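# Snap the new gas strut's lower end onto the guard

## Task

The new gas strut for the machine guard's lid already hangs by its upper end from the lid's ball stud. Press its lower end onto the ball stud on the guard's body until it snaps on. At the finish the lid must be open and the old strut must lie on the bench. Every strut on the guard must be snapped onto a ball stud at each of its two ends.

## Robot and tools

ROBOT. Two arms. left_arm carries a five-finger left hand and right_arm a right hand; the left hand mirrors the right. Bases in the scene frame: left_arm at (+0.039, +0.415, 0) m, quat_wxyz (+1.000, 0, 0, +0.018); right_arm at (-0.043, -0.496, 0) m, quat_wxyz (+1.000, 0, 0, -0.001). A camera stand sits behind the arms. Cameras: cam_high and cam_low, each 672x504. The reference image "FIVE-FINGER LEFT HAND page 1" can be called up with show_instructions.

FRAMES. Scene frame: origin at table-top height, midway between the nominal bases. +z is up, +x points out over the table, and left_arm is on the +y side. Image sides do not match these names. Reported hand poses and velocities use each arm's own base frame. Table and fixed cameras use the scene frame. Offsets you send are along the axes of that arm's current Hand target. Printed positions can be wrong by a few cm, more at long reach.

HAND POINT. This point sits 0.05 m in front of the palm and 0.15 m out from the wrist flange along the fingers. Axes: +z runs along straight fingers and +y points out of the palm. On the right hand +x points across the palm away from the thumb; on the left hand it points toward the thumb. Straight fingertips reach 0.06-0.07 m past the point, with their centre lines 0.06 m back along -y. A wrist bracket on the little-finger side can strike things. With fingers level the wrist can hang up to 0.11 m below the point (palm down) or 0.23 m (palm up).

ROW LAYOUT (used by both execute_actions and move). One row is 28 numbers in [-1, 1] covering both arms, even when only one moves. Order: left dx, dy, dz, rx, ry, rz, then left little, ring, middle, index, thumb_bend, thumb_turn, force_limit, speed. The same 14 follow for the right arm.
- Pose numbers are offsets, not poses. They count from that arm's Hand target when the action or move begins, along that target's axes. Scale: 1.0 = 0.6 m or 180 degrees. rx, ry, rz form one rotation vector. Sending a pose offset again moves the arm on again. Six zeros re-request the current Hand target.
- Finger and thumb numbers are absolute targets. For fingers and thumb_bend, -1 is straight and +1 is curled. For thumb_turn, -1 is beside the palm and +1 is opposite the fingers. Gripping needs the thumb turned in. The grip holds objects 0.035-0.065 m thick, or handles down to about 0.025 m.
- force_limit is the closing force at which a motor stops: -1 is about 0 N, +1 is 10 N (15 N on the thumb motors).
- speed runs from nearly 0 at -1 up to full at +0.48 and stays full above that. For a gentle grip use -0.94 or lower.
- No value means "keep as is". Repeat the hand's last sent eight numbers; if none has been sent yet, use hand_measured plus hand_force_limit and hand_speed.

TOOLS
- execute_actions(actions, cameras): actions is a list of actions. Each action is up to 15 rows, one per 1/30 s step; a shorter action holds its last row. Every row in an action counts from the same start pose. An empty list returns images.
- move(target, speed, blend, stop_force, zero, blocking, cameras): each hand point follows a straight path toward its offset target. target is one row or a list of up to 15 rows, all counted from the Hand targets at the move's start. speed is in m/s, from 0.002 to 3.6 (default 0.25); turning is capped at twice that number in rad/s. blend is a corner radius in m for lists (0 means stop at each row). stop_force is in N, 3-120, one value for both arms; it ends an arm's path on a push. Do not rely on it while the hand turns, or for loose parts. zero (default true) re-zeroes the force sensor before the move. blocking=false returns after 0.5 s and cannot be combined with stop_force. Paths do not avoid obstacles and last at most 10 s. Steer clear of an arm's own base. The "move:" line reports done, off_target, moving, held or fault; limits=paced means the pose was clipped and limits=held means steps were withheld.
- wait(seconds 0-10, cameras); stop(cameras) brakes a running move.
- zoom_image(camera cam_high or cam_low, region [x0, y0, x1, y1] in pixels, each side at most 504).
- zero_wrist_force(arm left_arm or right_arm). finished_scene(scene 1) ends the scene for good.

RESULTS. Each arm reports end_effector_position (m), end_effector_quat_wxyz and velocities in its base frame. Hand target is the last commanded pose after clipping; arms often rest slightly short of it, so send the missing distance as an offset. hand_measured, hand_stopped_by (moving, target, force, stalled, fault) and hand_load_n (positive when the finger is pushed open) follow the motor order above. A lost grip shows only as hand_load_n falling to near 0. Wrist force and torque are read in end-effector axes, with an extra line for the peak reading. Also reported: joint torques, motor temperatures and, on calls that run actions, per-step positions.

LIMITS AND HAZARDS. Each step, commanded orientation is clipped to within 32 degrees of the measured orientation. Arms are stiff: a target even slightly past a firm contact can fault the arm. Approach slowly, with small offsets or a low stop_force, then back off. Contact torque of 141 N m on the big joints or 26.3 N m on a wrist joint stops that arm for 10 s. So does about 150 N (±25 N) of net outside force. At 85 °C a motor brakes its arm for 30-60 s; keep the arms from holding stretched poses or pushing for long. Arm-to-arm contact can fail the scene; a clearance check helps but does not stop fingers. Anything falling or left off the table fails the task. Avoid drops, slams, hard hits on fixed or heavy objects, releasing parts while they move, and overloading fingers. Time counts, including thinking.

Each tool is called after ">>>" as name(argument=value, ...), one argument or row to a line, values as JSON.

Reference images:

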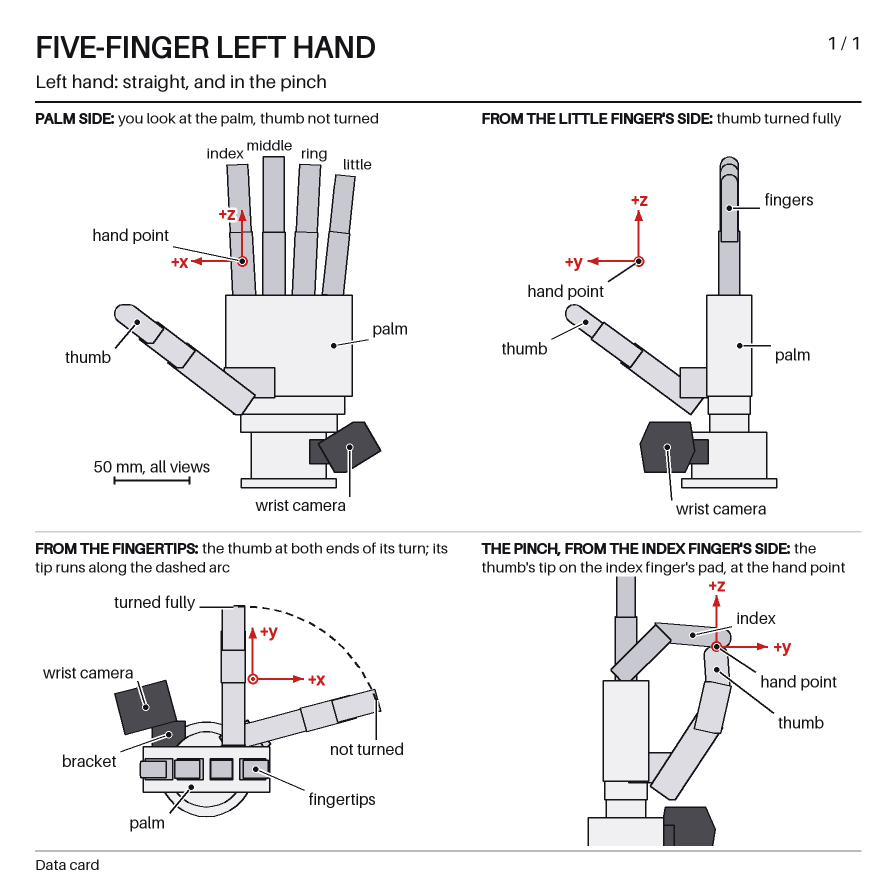

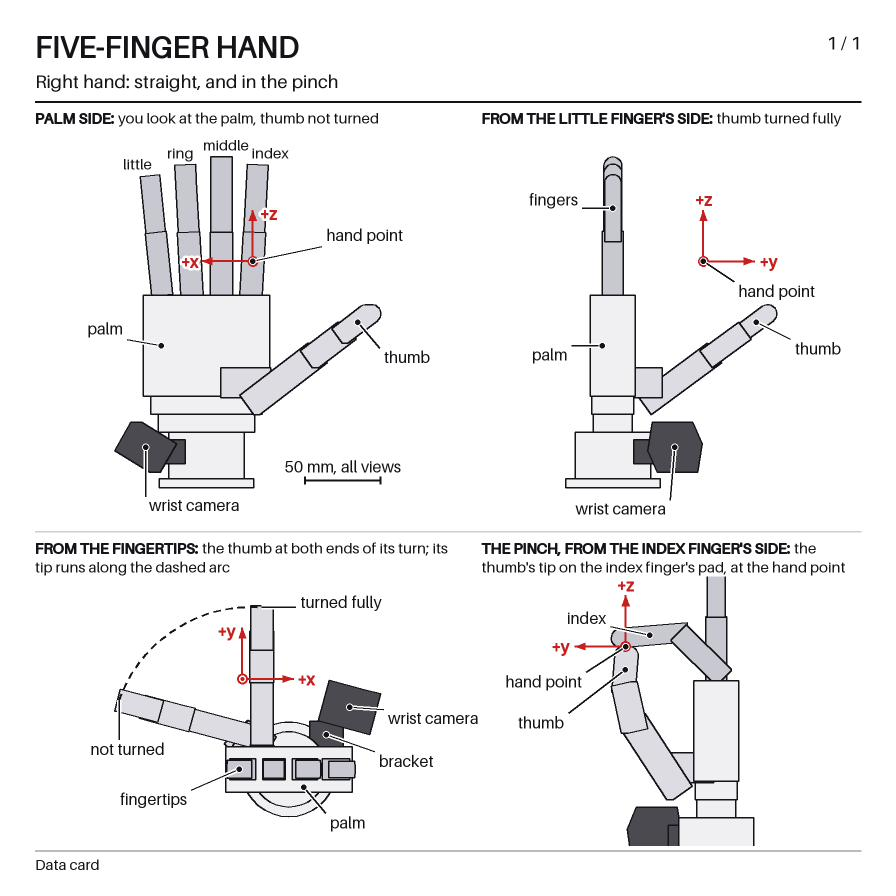

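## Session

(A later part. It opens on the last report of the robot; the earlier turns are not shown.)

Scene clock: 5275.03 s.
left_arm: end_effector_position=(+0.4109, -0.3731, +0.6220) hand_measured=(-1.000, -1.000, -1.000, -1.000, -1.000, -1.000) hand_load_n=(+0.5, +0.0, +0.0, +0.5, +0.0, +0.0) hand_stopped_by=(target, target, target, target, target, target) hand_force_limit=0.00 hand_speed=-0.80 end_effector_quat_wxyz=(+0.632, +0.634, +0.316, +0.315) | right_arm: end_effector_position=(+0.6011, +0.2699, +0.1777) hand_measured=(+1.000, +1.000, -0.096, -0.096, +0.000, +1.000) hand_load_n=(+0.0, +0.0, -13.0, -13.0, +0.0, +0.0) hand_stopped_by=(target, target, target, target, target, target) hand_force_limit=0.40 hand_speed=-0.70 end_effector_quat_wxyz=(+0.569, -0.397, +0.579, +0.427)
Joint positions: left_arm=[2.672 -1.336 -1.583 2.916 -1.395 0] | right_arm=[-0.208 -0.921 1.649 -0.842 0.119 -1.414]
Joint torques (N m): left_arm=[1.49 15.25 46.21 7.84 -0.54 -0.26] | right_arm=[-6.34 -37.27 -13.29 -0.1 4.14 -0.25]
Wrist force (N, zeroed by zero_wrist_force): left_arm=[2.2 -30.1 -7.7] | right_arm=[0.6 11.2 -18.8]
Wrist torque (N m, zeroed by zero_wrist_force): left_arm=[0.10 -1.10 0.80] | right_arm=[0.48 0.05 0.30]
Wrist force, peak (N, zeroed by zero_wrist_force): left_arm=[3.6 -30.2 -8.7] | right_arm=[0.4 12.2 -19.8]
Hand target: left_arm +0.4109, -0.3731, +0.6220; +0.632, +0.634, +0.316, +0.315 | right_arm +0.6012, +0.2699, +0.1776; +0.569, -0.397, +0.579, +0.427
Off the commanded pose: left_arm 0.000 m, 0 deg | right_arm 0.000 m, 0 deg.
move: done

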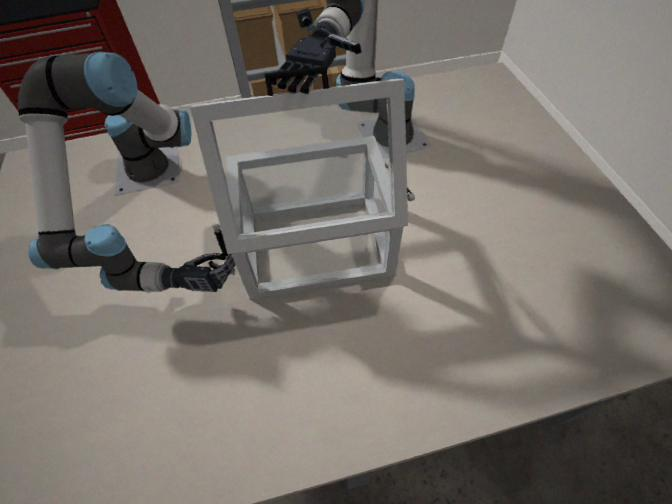

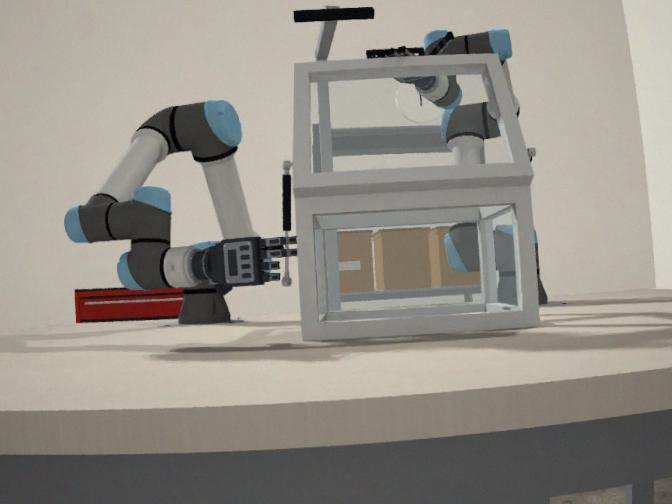

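>>> move(
  target=[
    [0,0,0,0,0,0,-1,-1,-1,-1,-1,-1,0,-0.8, 0,0,-0.012,0,0,0,1,1,-0.1,-0.1,0,1,0.4,-0.7],
  ],
  speed=0.03,
  cameras=["all"],
)

>>> zoom_image(
  camera="cam_low",
  region=[260, 225, 310, 290],
)

>>> zoom_image(
  camera="cam_high",
  region=[205, 240, 255, 290],
)

Scene clock: 5281.60 s.
left_arm: end_effector_position=(+0.4109, -0.3731, +0.6220) hand_measured=(-1.000, -1.000, -1.000, -1.000, -1.000, -1.000) hand_load_n=(+0.5, +0.0, +0.0, +0.5, +0.0, +0.0) hand_stopped_by=(target, target, target, target, target, target) hand_force_limit=0.00 hand_speed=-0.80 end_effector_quat_wxyz=(+0.632, +0.634, +0.316, +0.315) | right_arm: end_effector_position=(+0.5989, +0.2630, +0.1775) hand_measured=(+1.000, +1.000, -0.098, -0.098, +0.000, +1.000) hand_load_n=(+0.0, +0.0, +0.0, +0.0, +0.0, +0.0) hand_stopped_by=(target, target, target, target, target, target) hand_force_limit=0.40 hand_speed=-0.70 end_effector_quat_wxyz=(+0.569, -0.397, +0.579, +0.427)
Joint positions: left_arm=[2.672 -1.336 -1.583 2.916 -1.395 0] | right_arm=[-0.221 -0.927 1.662 -0.862 0.106 -1.401]
Joint torques (N m): left_arm=[1.78 15.21 46.57 7.69 -0.33 -0.41] | right_arm=[9.57 -49.4 -6.18 -2.32 1.75 1.99]
Wrist force (N, zeroed by zero_wrist_force): left_arm=[2.3 -30.1 -7.8] | right_arm=[0.9 2.2 -0.9]
Wrist torque (N m, zeroed by zero_wrist_force): left_arm=[0.13 -1.11 0.79] | right_arm=[0.39 -0.10 0.12]
Wrist force, peak (N, zeroed by zero_wrist_force): left_arm=[2.3 -30.4 -7.9] | right_arm=[-0.4 12.7 -18.5]
Hand target: left_arm +0.4109, -0.3731, +0.6220; +0.632, +0.634, +0.316, +0.315 | right_arm +0.5989, +0.2631, +0.1775; +0.569, -0.397, +0.579, +0.427
Off the commanded pose: left_arm 0.000 m, 0 deg | right_arm 0.000 m, 0 deg.
move: done

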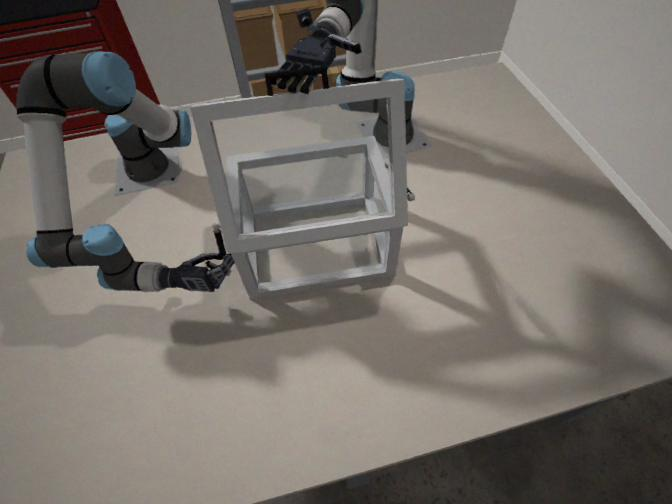

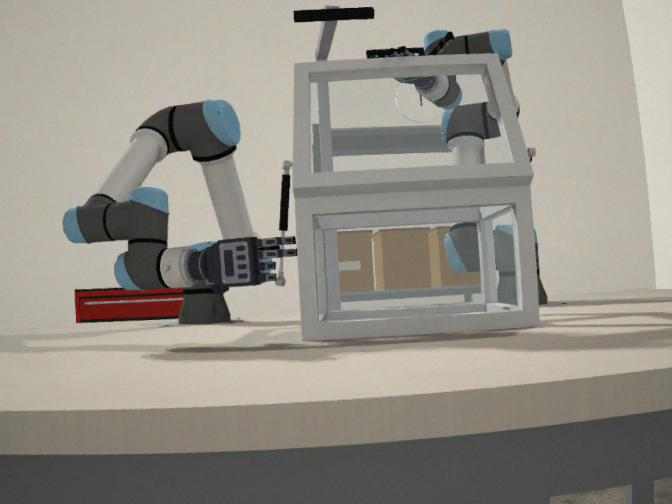

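Scaled by 7.754.

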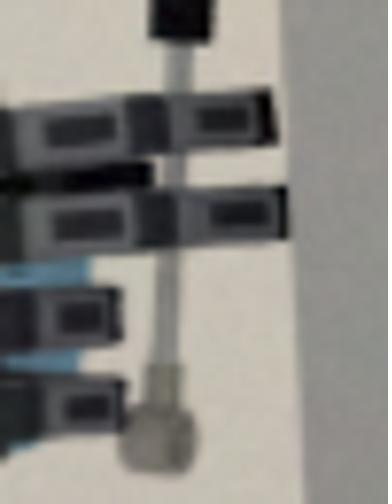

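Scaled by 10.080.

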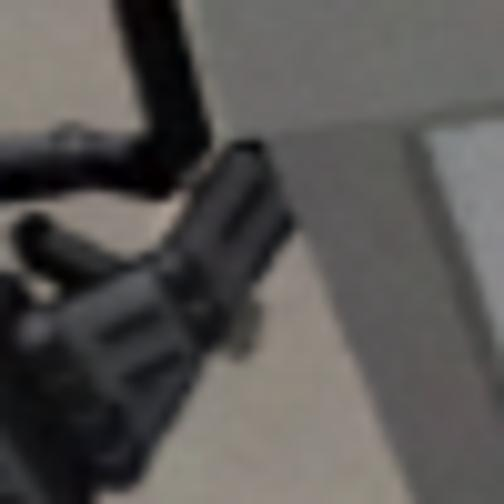

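>>> move(
  target=[
    [0,0,0,0,0,0,-1,-1,-1,-1,-1,-1,0,-0.8, 0,-0.0667,0.003,0,0,0,1,1,-0.1,-0.1,0,1,0.4,-0.7],
  ],
  speed=0.03,
  cameras=["all"],
)

>>> zoom_image(
  camera="cam_low",
  region=[260, 225, 310, 290],
)

>>> zoom_image(
  camera="cam_high",
  region=[205, 230, 265, 290],
)

Scene clock: 5303.60 s.
left_arm: end_effector_position=(+0.4109, -0.3731, +0.6220) hand_measured=(-1.000, -1.000, -1.000, -1.000, -1.000, -1.000) hand_load_n=(+0.5, +0.0, +0.0, +0.5, +0.0, +0.0) hand_stopped_by=(target, target, target, target, target, target) hand_force_limit=0.00 hand_speed=-0.80 end_effector_quat_wxyz=(+0.632, +0.634, +0.316, +0.315) | right_arm: end_effector_position=(+0.6373, +0.2520, +0.1757) hand_measured=(+1.000, +1.000, -0.098, -0.098, +0.000, +1.000) hand_load_n=(+0.0, +0.0, +0.0, +0.0, +0.0, -0.5) hand_stopped_by=(target, target, target, target, target, target) hand_force_limit=0.40 hand_speed=-0.70 end_effector_quat_wxyz=(+0.569, -0.397, +0.579, +0.427)
Joint positions: left_arm=[2.672 -1.336 -1.583 2.916 -1.395 0] | right_arm=[-0.225 -0.855 1.53 -0.809 0.102 -1.395]
Joint torques (N m): left_arm=[1.82 15.35 46.16 7.66 -0.33 -0.44] | right_arm=[-10.11 -54.65 -7.57 1.2 -1.44 -0.95]
Wrist force (N, zeroed by zero_wrist_force): left_arm=[2.2 -30.3 -7.6] | right_arm=[0.8 2.2 -1.0]
Wrist torque (N m, zeroed by zero_wrist_force): left_arm=[0.11 -1.10 0.80] | right_arm=[0.37 -0.08 0.20]
Wrist force, peak (N, zeroed by zero_wrist_force): left_arm=[2.2 -30.5 -7.8] | right_arm=[1.0 2.7 -1.0]
Hand target: left_arm +0.4109, -0.3731, +0.6220; +0.632, +0.634, +0.316, +0.315 | right_arm +0.6373, +0.2520, +0.1758; +0.569, -0.397, +0.579, +0.427
Off the commanded pose: left_arm 0.000 m, 0 deg | right_arm 0.000 m, 0 deg.
move: done

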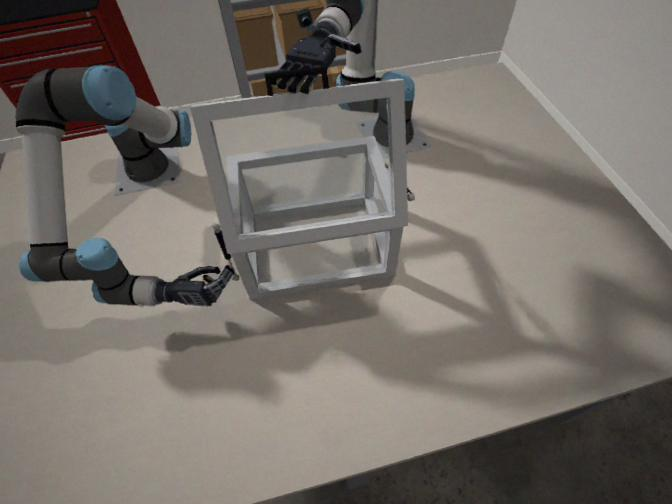

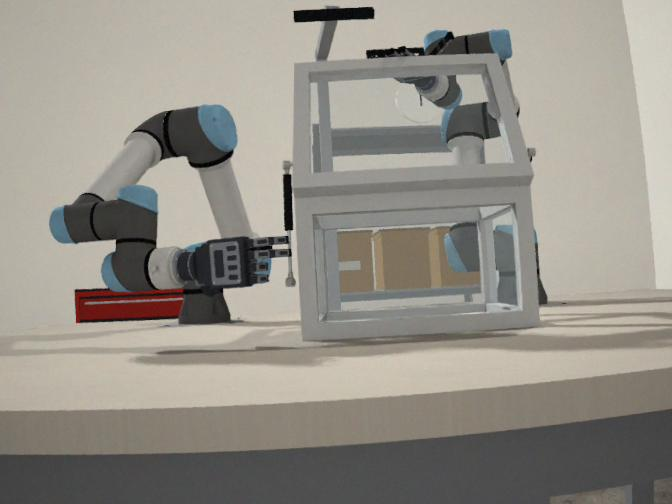

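Scaled by 7.754.

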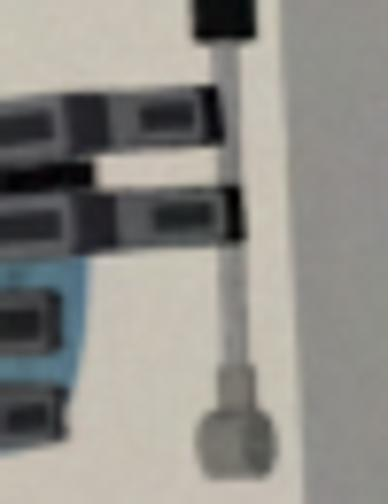

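Scaled by 8.400.

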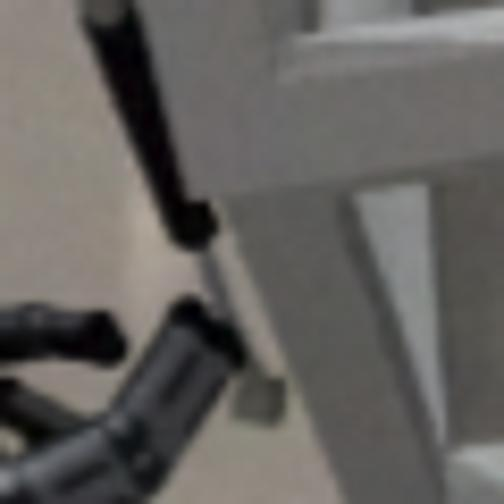

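>>> zoom_image(
  camera="cam_low",
  region=[280, 266, 304, 290],
)

Scaled by 21.000.

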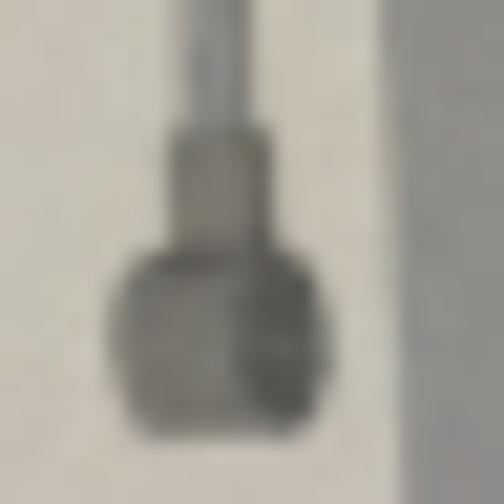

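>>> move(
  target=[
    [0,0,0,0,0,0,-1,-1,-1,-1,-1,-1,0,-0.8, -0.0162,0.0153,0.0132,0.1552,0.0008,-0.0143,1,1,0.05,0.05,0,1,0.4,-0.7],
  ],
  speed=0.1,
  cameras=["all"],
)

>>> zoom_image(
  camera="cam_low",
  region=[260, 225, 310, 290],
)

>>> zoom_image(
  camera="cam_high",
  region=[205, 230, 265, 290],
)

Scene clock: 5361.13 s.
left_arm: end_effector_position=(+0.4109, -0.3731, +0.6220) hand_measured=(-1.000, -1.000, -1.000, -1.000, -1.000, -1.000) hand_load_n=(+1.0, +0.0, +0.0, +0.5, +0.0, +0.0) hand_stopped_by=(target, target, target, target, target, target) hand_force_limit=0.00 hand_speed=-0.80 end_effector_quat_wxyz=(+0.632, +0.634, +0.316, +0.315) | right_arm: end_effector_position=(+0.6314, +0.2623, +0.1861) hand_measured=(+1.000, +1.000, +0.050, +0.050, +0.000, +1.000) hand_load_n=(+0.0, +0.0, +0.0, +0.0, +0.0, +0.0) hand_stopped_by=(target, target, target, target, target, target) hand_force_limit=0.40 hand_speed=-0.70 end_effector_quat_wxyz=(+0.657, -0.261, +0.657, +0.262)
Joint positions: left_arm=[2.672 -1.336 -1.583 2.916 -1.395 0] | right_arm=[-0.179 -1.076 1.877 -0.802 0.635 -1.57]
Joint torques (N m): left_arm=[2.19 15.03 45.28 7.25 -0.04 -0.59] | right_arm=[-12.96 -24.23 -19.72 0.94 -0.77 1.31]
Wrist force (N, zeroed by zero_wrist_force): left_arm=[2.1 -30.5 -7.6] | right_arm=[0.7 2.2 -0.9]
Wrist torque (N m, zeroed by zero_wrist_force): left_arm=[0.09 -1.08 0.79] | right_arm=[0.37 -0.06 0.17]
Wrist force, peak (N, zeroed by zero_wrist_force): left_arm=[2.0 -30.5 -7.9] | right_arm=[0.6 2.7 -1.0]
Hand target: left_arm +0.4109, -0.3731, +0.6220; +0.632, +0.634, +0.316, +0.315 | right_arm +0.6315, +0.2622, +0.1860; +0.657, -0.261, +0.657, +0.262
Off the commanded pose: left_arm 0.000 m, 0 deg | right_arm 0.000 m, 0 deg.
move: done

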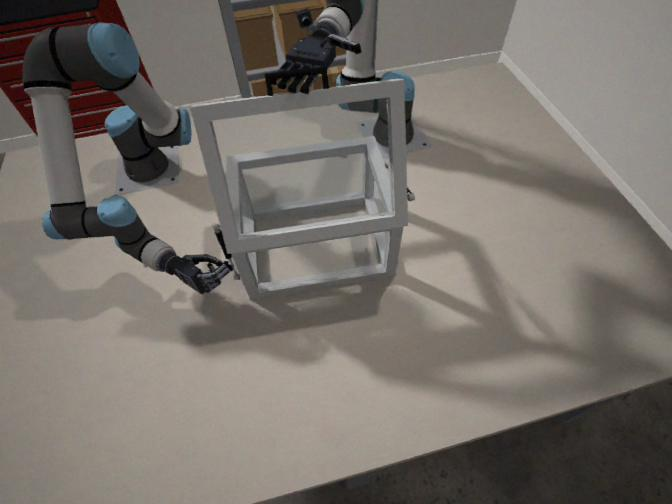

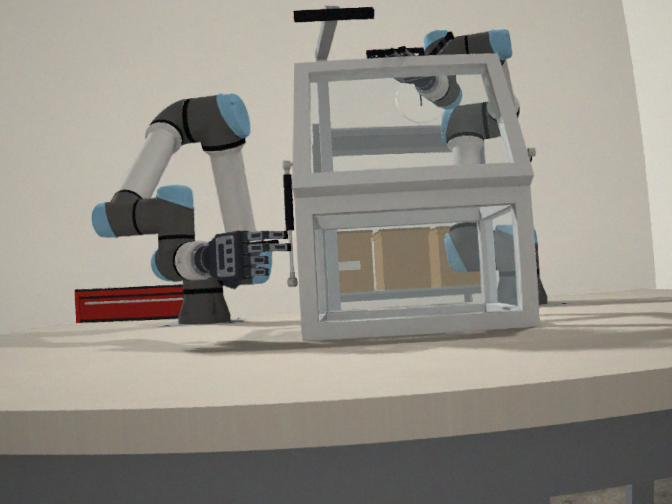

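Scaled by 7.754.

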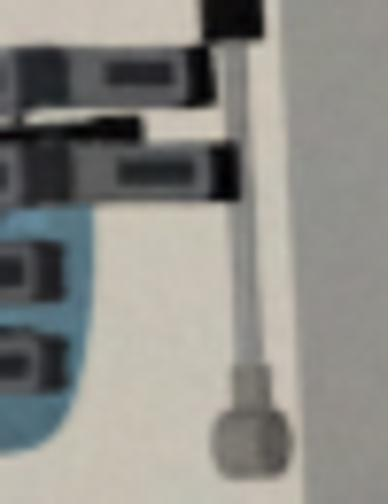

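Scaled by 8.400.

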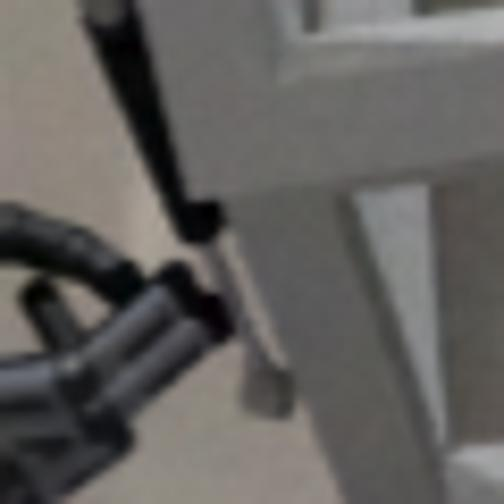

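>>> move(
  target=[
    [0,0,0,0,0,0,-1,-1,-1,-1,-1,-1,0,-0.8, 0.005,0.0216,0.0012,0,0,0,1,1,0,0,0,1,0.4,-0.7],
  ],
  speed=0.03,
  stop_force=5,
  cameras=["all"],
)

>>> zoom_image(
  camera="cam_low",
  region=[260, 225, 310, 290],
)

>>> zoom_image(
  camera="cam_high",
  region=[205, 230, 265, 290],
)

Scene clock: 5403.03 s.
left_arm: end_effector_position=(+0.4109, -0.3731, +0.6220) hand_measured=(-1.000, -1.000, -1.000, -1.000, -1.000, -1.000) hand_load_n=(+0.5, +0.0, +0.0, +0.5, -0.5, +0.0) hand_stopped_by=(target, target, target, target, target, target) hand_force_limit=0.00 hand_speed=-0.80 end_effector_quat_wxyz=(+0.632, +0.634, +0.316, +0.315) | right_arm: end_effector_position=(+0.6231, +0.2721, +0.1830) hand_measured=(+1.000, +1.000, +0.000, +0.000, +0.000, +1.000) hand_load_n=(+0.0, +0.0, +0.0, +0.0, +0.5, +0.0) hand_stopped_by=(target, target, target, target, target, target) hand_force_limit=0.40 hand_speed=-0.70 end_effector_quat_wxyz=(+0.657, -0.261, +0.657, +0.262)
Joint positions: left_arm=[2.672 -1.336 -1.583 2.916 -1.395 0] | right_arm=[-0.161 -1.083 1.901 -0.818 0.652 -1.57]
Joint torques (N m): left_arm=[2.5 15.19 44.56 7.29 0.01 -0.66] | right_arm=[-12.29 -23.25 -20.59 0.88 -1.76 1.38]
Wrist force (N, zeroed by zero_wrist_force): left_arm=[2.2 -29.8 -7.7] | right_arm=[0.5 2.4 -1.1]
Wrist torque (N m, zeroed by zero_wrist_force): left_arm=[0.14 -1.10 0.79] | right_arm=[0.41 -0.05 0.17]
Wrist force, peak (N, zeroed by zero_wrist_force): left_arm=[2.2 -30.5 -7.8] | right_arm=[0.9 2.8 -1.0]
Hand target: left_arm +0.4109, -0.3731, +0.6220; +0.632, +0.634, +0.316, +0.315 | right_arm +0.6231, +0.2721, +0.1830; +0.657, -0.261, +0.657, +0.262
Off the commanded pose: left_arm 0.000 m, 0 deg | right_arm 0.000 m, 0 deg.
move: done

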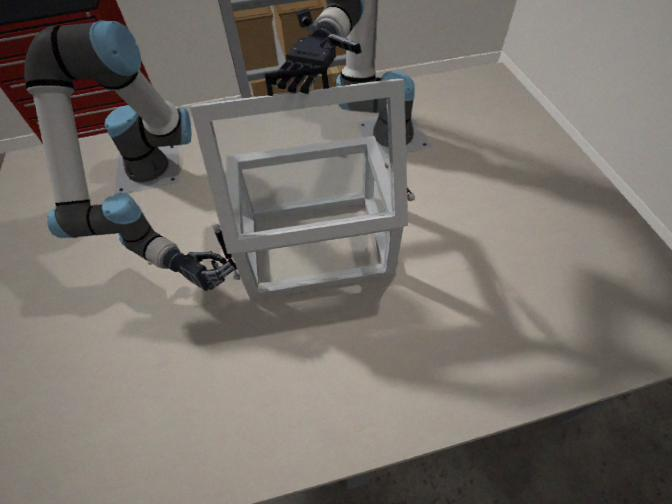

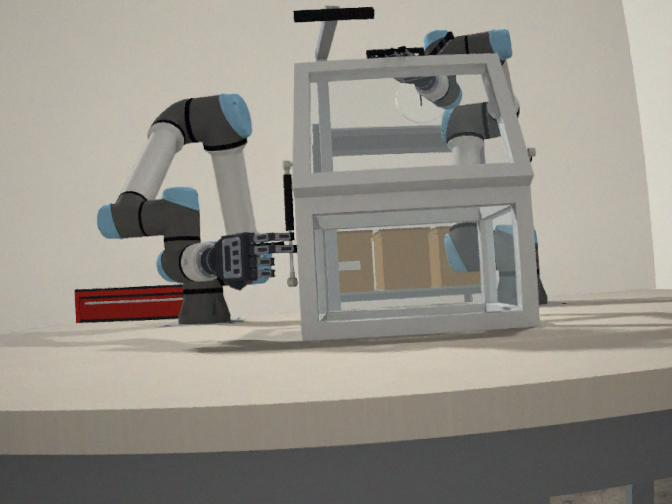

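Scaled by 7.754.

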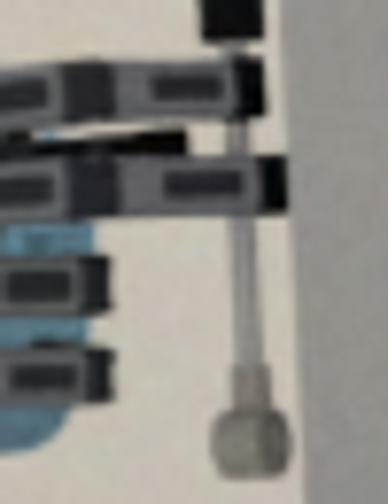

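Scaled by 8.400.

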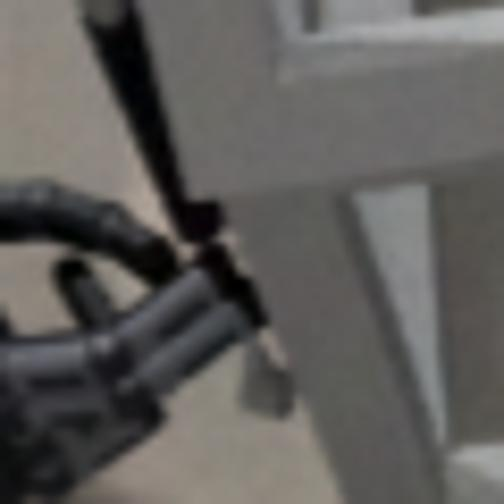

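>>> move(
  target=[
    [0,0,0,0,0,0,-1,-1,-1,-1,-1,-1,0,-0.8, 0,0.0298,-0.0262,0,0,0,1,1,0,0,0,1,0.4,-0.7],
  ],
  speed=0.02,
  stop_force=6,
  cameras=["all"],
)

>>> zoom_image(
  camera="cam_low",
  region=[260, 225, 310, 290],
)

>>> zoom_image(
  camera="cam_high",
  region=[205, 230, 265, 290],
)

Scene clock: 5418.83 s.
left_arm: end_effector_position=(+0.4109, -0.3731, +0.6220) hand_measured=(-1.000, -1.000, -1.000, -1.000, -1.000, -1.000) hand_load_n=(+0.5, +0.0, +0.0, +1.0, +0.0, +0.0) hand_stopped_by=(target, target, target, target, target, target) hand_force_limit=0.00 hand_speed=-0.80 end_effector_quat_wxyz=(+0.632, +0.634, +0.316, +0.315) | right_arm: end_effector_position=(+0.5994, +0.2743, +0.1830) hand_measured=(+1.000, +1.000, +0.000, +0.000, +0.000, +1.000) hand_load_n=(+0.0, +0.0, +0.0, +0.0, +0.0, -0.5) hand_stopped_by=(target, target, target, target, target, target) hand_force_limit=0.40 hand_speed=-0.70 end_effector_quat_wxyz=(+0.657, -0.261, +0.657, +0.262)
Joint positions: left_arm=[2.672 -1.336 -1.583 2.916 -1.395 0] | right_arm=[-0.165 -1.125 1.972 -0.848 0.649 -1.57]
Joint torques (N m): left_arm=[2.64 14.93 44.4 7.13 0.21 -0.72] | right_arm=[-6.91 -21.23 -21.2 1.02 0.5 0.97]
Wrist force (N, zeroed by zero_wrist_force): left_arm=[2.1 -29.9 -7.6] | right_arm=[0.8 2.4 -1.0]
Wrist torque (N m, zeroed by zero_wrist_force): left_arm=[0.11 -1.07 0.78] | right_arm=[0.42 -0.08 0.19]
Wrist force, peak (N, zeroed by zero_wrist_force): left_arm=[2.1 -30.5 -7.8] | right_arm=[0.8 2.6 -1.3]
Hand target: left_arm +0.4109, -0.3731, +0.6220; +0.632, +0.634, +0.316, +0.315 | right_arm +0.5994, +0.2743, +0.1830; +0.657, -0.261, +0.657, +0.262
Off the commanded pose: left_arm 0.000 m, 0 deg | right_arm 0.000 m, 0 deg.
move: done

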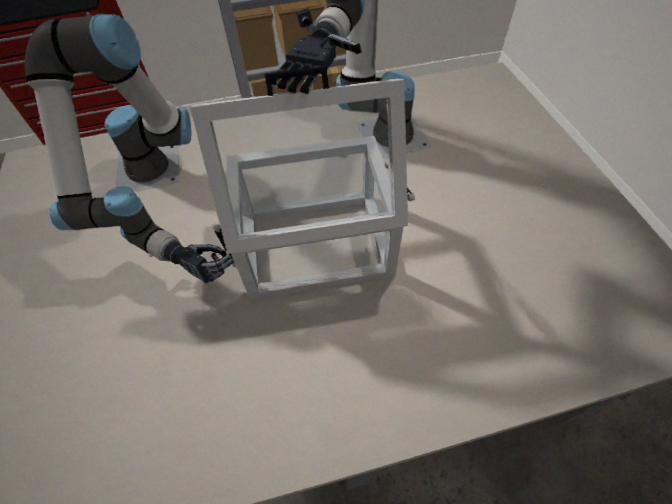

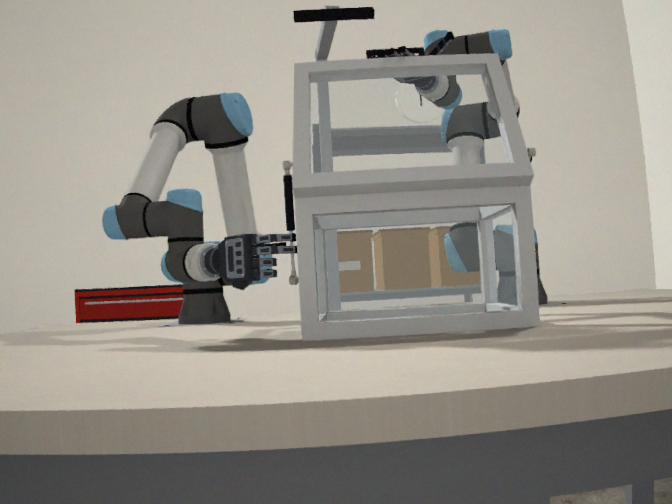

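Scaled by 7.754.

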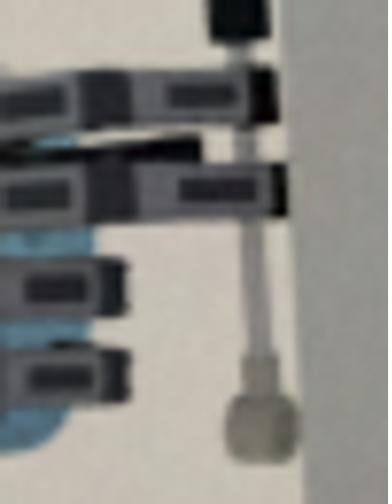

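Scaled by 8.400.

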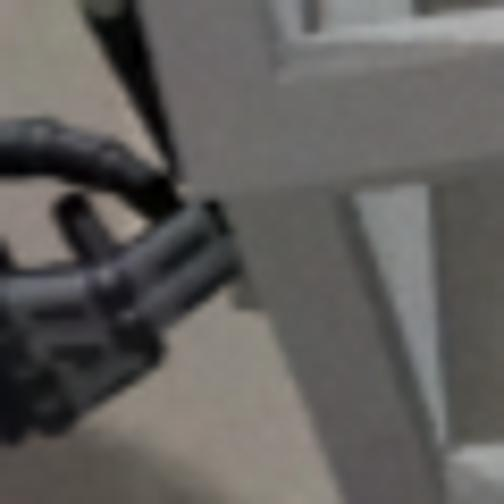

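>>> move(
  target=[
    [0,0,0,0,0,0,-1,-1,-1,-1,-1,-1,0,-0.8, 0,0.0244,-0.0227,0,0,0,1,1,0,0,0,1,0.4,-0.7],
    [0,0,0,0,0,0,-1,-1,-1,-1,-1,-1,0,-0.8, 0,0.0346,-0.0117,0,0,0,1,1,0,0,0,1,0.4,-0.7],
  ],
  speed=0.02,
  stop_force=6,
  cameras=["all"],
)

>>> zoom_image(
  camera="cam_low",
  region=[260, 225, 310, 290],
)

>>> zoom_image(
  camera="cam_high",
  region=[205, 230, 265, 290],
)

Scene clock: 5468.17 s.
left_arm: end_effector_position=(+0.4109, -0.3731, +0.6220) hand_measured=(-1.000, -1.000, -1.000, -1.000, -1.000, -1.000) hand_load_n=(+1.0, +0.5, +0.0, +0.5, +0.0, +0.0) hand_stopped_by=(target, target, target, target, target, target) hand_force_limit=0.00 hand_speed=-0.80 end_effector_quat_wxyz=(+0.632, +0.634, +0.316, +0.315) | right_arm: end_effector_position=(+0.5801, +0.2846, +0.1830) hand_measured=(+1.000, +1.000, +0.000, +0.000, +0.000, +1.000) hand_load_n=(+0.5, +0.0, +0.0, +0.5, +0.0, +0.0) hand_stopped_by=(target, target, target, target, target, target) hand_force_limit=0.40 hand_speed=-0.70 end_effector_quat_wxyz=(+0.657, -0.261, +0.657, +0.262)
Joint positions: left_arm=[2.672 -1.336 -1.583 2.916 -1.395 0] | right_arm=[-0.149 -1.156 2.025 -0.87 0.665 -1.57]
Joint torques (N m): left_arm=[2.81 15.24 43.69 7.08 0.31 -0.81] | right_arm=[-11.8 -34.13 -7.56 -2.13 -1.79 0.96]
Wrist force (N, zeroed by zero_wrist_force): left_arm=[2.1 -30.4 -7.7] | right_arm=[0.7 2.1 -1.0]
Wrist torque (N m, zeroed by zero_wrist_force): left_arm=[0.11 -1.07 0.78] | right_arm=[0.40 -0.04 0.16]
Wrist force, peak (N, zeroed by zero_wrist_force): left_arm=[2.2 -30.6 -7.9] | right_arm=[0.9 2.5 -1.1]
Hand target: left_arm +0.4109, -0.3731, +0.6220; +0.632, +0.634, +0.316, +0.315 | right_arm +0.5801, +0.2846, +0.1830; +0.657, -0.261, +0.657, +0.262
Off the commanded pose: left_arm 0.000 m, 0 deg | right_arm 0.000 m, 0 deg.
move: done

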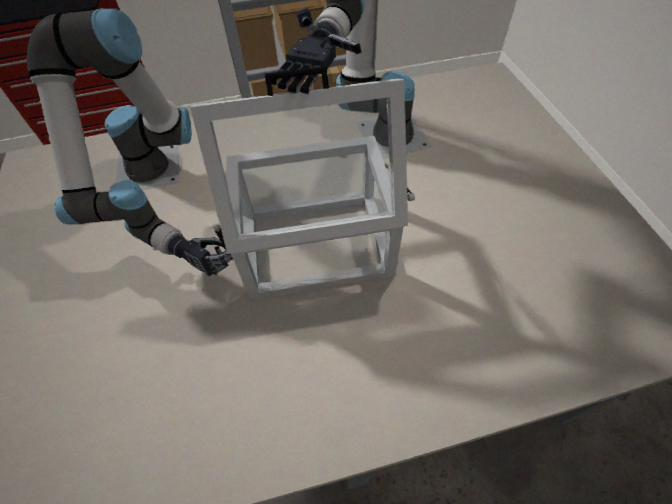

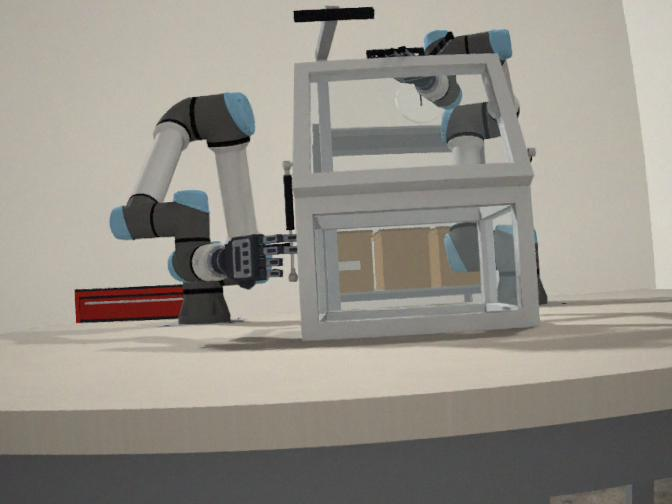

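Scaled by 7.754.

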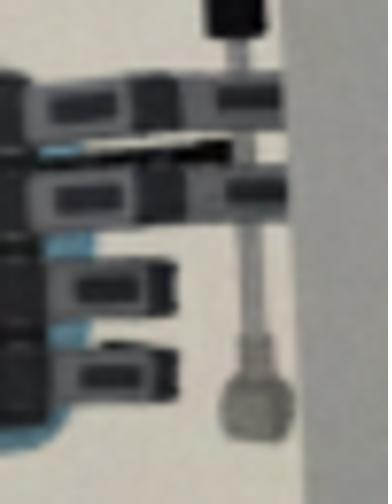

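Scaled by 8.400.

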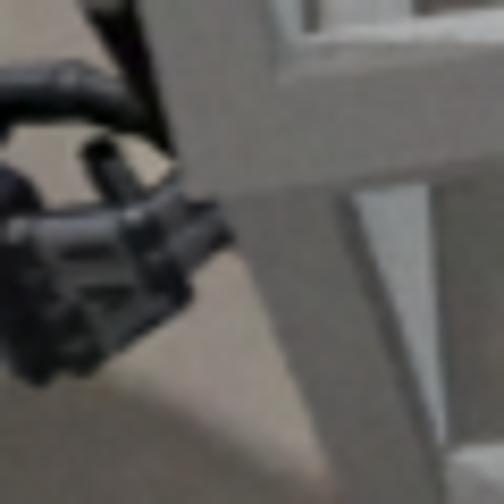

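>>> move(
  target=[
    [0,0,0,0,0,0,-1,-1,-1,-1,-1,-1,0,-0.8, 0,0.002,-0.009,0,0,0,1,1,0,0,0,1,0.4,-0.7],
    [0,0,0,0,0,0,-1,-1,-1,-1,-1,-1,0,-0.8, 0,0.0142,-0.01,0,0,0,1,1,0,0,0,1,0.4,-0.7],
  ],
  speed=0.02,
  stop_force=6,
  cameras=["all"],
)

>>> zoom_image(
  camera="cam_low",
  region=[260, 225, 310, 290],
)

Scene clock: 5479.63 s.
left_arm: end_effector_position=(+0.4109, -0.3731, +0.6220) hand_measured=(-1.000, -1.000, -1.000, -1.000, -1.000, -1.000) hand_load_n=(+1.0, +0.0, +0.0, +1.0, +0.0, +0.0) hand_stopped_by=(target, target, target, target, target, target) hand_force_limit=0.00 hand_speed=-0.80 end_effector_quat_wxyz=(+0.632, +0.634, +0.316, +0.315) | right_arm: end_effector_position=(+0.5699, +0.2866, +0.1830) hand_measured=(+1.000, +1.000, +0.000, +0.000, +0.000, +1.000) hand_load_n=(+0.0, +0.0, +0.0, +4.0, +1.5, +2.0) hand_stopped_by=(target, target, target, target, target, target) hand_force_limit=0.40 hand_speed=-0.70 end_effector_quat_wxyz=(+0.657, -0.261, +0.657, +0.262)
Joint positions: left_arm=[2.672 -1.336 -1.583 2.916 -1.395 0] | right_arm=[-0.147 -1.173 2.054 -0.881 0.666 -1.57]
Joint torques (N m): left_arm=[2.61 14.91 44.17 6.91 0.39 -0.84] | right_arm=[-12.36 -16.29 -18.55 1.19 -2 -0.17]
Wrist force (N, zeroed by zero_wrist_force): left_arm=[1.9 -30.1 -7.9] | right_arm=[-2.4 0.9 0.3]
Wrist torque (N m, zeroed by zero_wrist_force): left_arm=[0.13 -1.11 0.79] | right_arm=[0.35 0.03 0.16]
Wrist force, peak (N, zeroed by zero_wrist_force): left_arm=[2.0 -30.6 -7.6] | right_arm=[0.9 2.3 -1.2]
Hand target: left_arm +0.4109, -0.3731, +0.6220; +0.632, +0.634, +0.316, +0.315 | right_arm +0.5699, +0.2866, +0.1830; +0.657, -0.261, +0.657, +0.262
Off the commanded pose: left_arm 0.000 m, 0 deg | right_arm 0.000 m, 0 deg.
move: done

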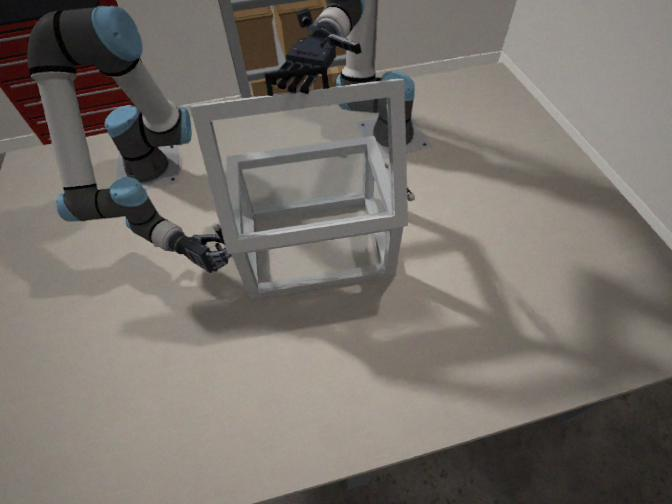

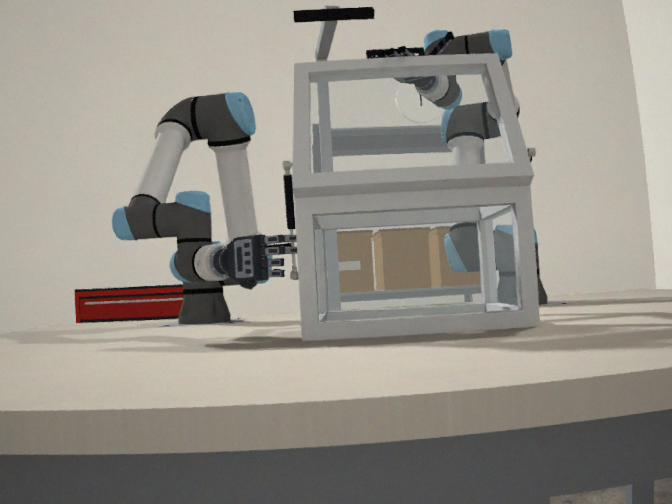

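Scaled by 7.754.

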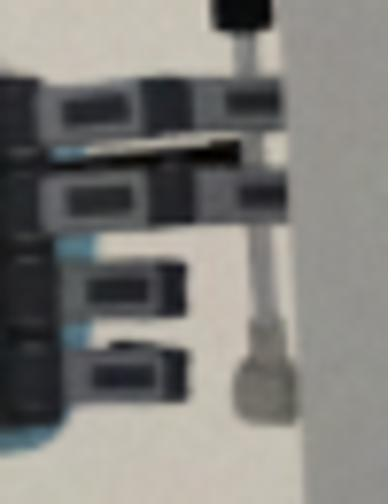

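>>> zoom_image(
  camera="cam_low",
  region=[280, 225, 304, 260],
)

>>> zoom_image(
  camera="cam_high",
  region=[200, 225, 240, 265],
)

Scaled by 14.400.

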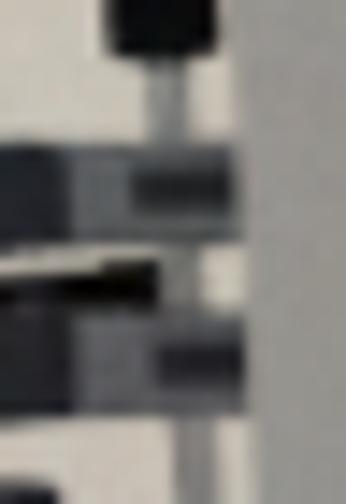

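Scaled by 12.600.

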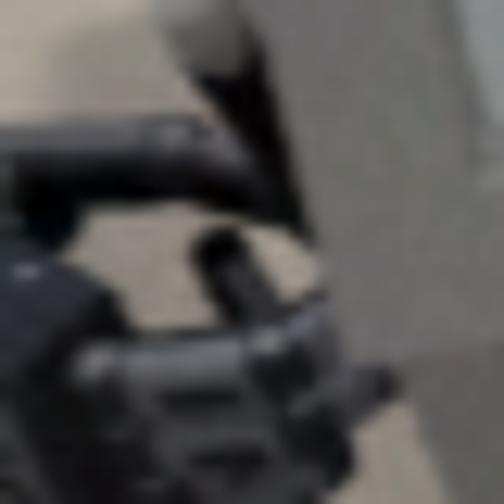

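>>> move(
  target=[
    [0,0,0,0,0,0,-1,-1,-1,-1,-1,-1,0,-0.8, 0,0,0,0,0,0,1,1,0,0.5,0,1,-0.3,-0.9],
  ],
  speed=0.02,
  cameras=["all"],
)

>>> zoom_image(
  camera="cam_low",
  region=[260, 225, 310, 290],
)

>>> zoom_image(
  camera="cam_high",
  region=[200, 225, 240, 265],
)

Scene clock: 5504.13 s.
left_arm: end_effector_position=(+0.4109, -0.3731, +0.6220) hand_measured=(-1.000, -1.000, -1.000, -1.000, -1.000, -1.000) hand_load_n=(+1.0, +0.0, +0.0, +1.0, +0.0, +0.0) hand_stopped_by=(target, target, target, target, target, target) hand_force_limit=0.00 hand_speed=-0.80 end_effector_quat_wxyz=(+0.632, +0.634, +0.316, +0.315) | right_arm: end_effector_position=(+0.5699, +0.2866, +0.1830) hand_measured=(+1.000, +1.000, +0.000, +0.000, +0.000, +1.000) hand_load_n=(+0.0, +0.0, +0.0, +4.0, +1.5, +2.5) hand_stopped_by=(target, target, target, force, target, target) hand_force_limit=-0.30 hand_speed=-0.90 end_effector_quat_wxyz=(+0.657, -0.261, +0.657, +0.262)
Joint positions: left_arm=[2.672 -1.336 -1.583 2.916 -1.395 0] | right_arm=[-0.147 -1.173 2.054 -0.881 0.666 -1.57]
Joint torques (N m): left_arm=[2.7 15.3 44.12 6.88 0.4 -0.9] | right_arm=[-11.87 -17.91 -20.03 1.38 -2.23 0.11]
Wrist force (N, zeroed by zero_wrist_force): left_arm=[1.8 -30.0 -7.7] | right_arm=[-2.4 1.0 0.3]
Wrist torque (N m, zeroed by zero_wrist_force): left_arm=[0.13 -1.10 0.77] | right_arm=[0.37 0.03 0.17]
Wrist force, peak (N, zeroed by zero_wrist_force): left_arm=[1.9 -30.7 -7.8] | right_arm=[-2.5 1.1 0.3]
Hand target: left_arm +0.4109, -0.3731, +0.6220; +0.632, +0.634, +0.316, +0.315 | right_arm +0.5699, +0.2866, +0.1830; +0.657, -0.261, +0.657, +0.262
Off the commanded pose: left_arm 0.000 m, 0 deg | right_arm 0.000 m, 0 deg.
move: done

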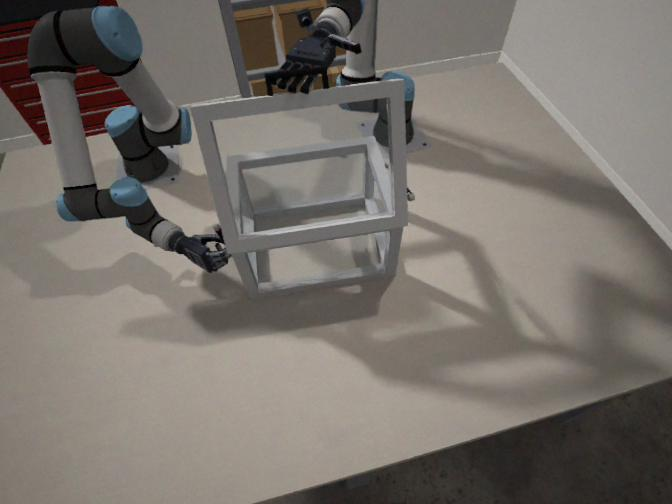

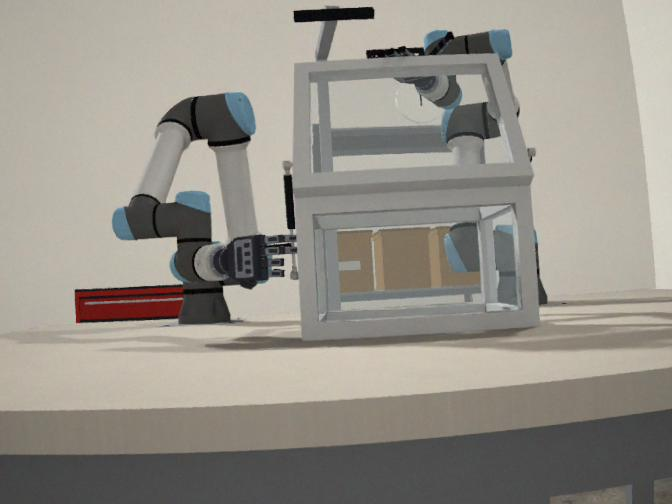

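Scaled by 7.754.

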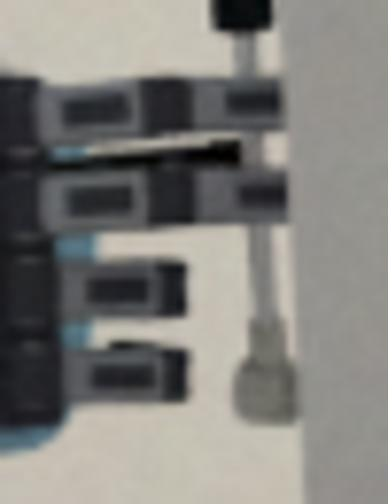

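Scaled by 12.600.

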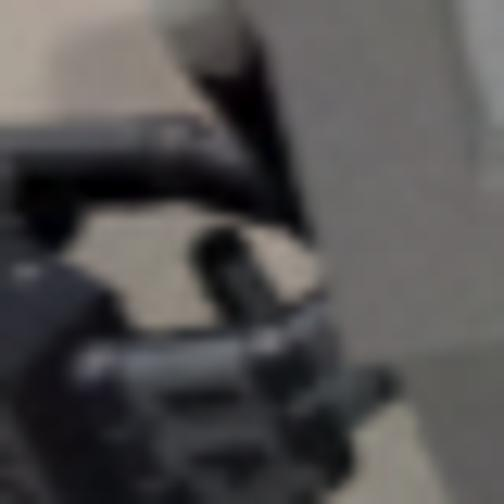

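>>> move(
  target=[
    [0,0,0,0,0,0,-1,-1,-1,-1,-1,-1,0,-0.8, 0,-0.006,0,0,0,0,1,1,0,0.5,0,1,-0.3,-0.9],
  ],
  speed=0.02,
)

Scene clock: 5528.10 s.
left_arm: end_effector_position=(+0.4109, -0.3731, +0.6220) hand_measured=(-1.000, -1.000, -1.000, -1.000, -1.000, -1.000) hand_load_n=(+1.0, +0.0, +0.0, +1.0, +0.0, +0.0) hand_stopped_by=(target, target, target, target, target, target) hand_force_limit=0.00 hand_speed=-0.80 end_effector_quat_wxyz=(+0.632, +0.634, +0.316, +0.315) | right_arm: end_effector_position=(+0.5724, +0.2840, +0.1830) hand_measured=(+1.000, +1.000, +0.000, +0.000, +0.000, +1.000) hand_load_n=(+0.0, +0.0, +0.0, +3.0, +1.5, +0.0) hand_stopped_by=(target, target, target, force, target, target) hand_force_limit=-0.30 hand_speed=-0.90 end_effector_quat_wxyz=(+0.657, -0.261, +0.657, +0.262)
Joint positions: left_arm=[2.672 -1.336 -1.583 2.916 -1.395 0] | right_arm=[-0.153 -1.17 2.048 -0.879 0.661 -1.57]
Joint torques (N m): left_arm=[3.03 14.85 43.99 6.86 0.51 -1.07] | right_arm=[-5.21 -25.82 -17.33 0.31 -0.91 0.1]
Wrist force (N, zeroed by zero_wrist_force): left_arm=[2.5 -30.2 -7.7] | right_arm=[2.5 2.6 -0.8]
Wrist torque (N m, zeroed by zero_wrist_force): left_arm=[0.12 -1.10 0.80] | right_arm=[0.42 0.05 0.20]
Wrist force, peak (N, zeroed by zero_wrist_force): left_arm=[2.0 -30.7 -7.8] | right_arm=[2.5 2.6 -0.8]
Hand target: left_arm +0.4109, -0.3731, +0.6220; +0.632, +0.634, +0.316, +0.315 | right_arm +0.5723, +0.2840, +0.1830; +0.657, -0.261, +0.657, +0.262
Off the commanded pose: left_arm 0.000 m, 0 deg | right_arm 0.000 m, 0 deg.
move: done


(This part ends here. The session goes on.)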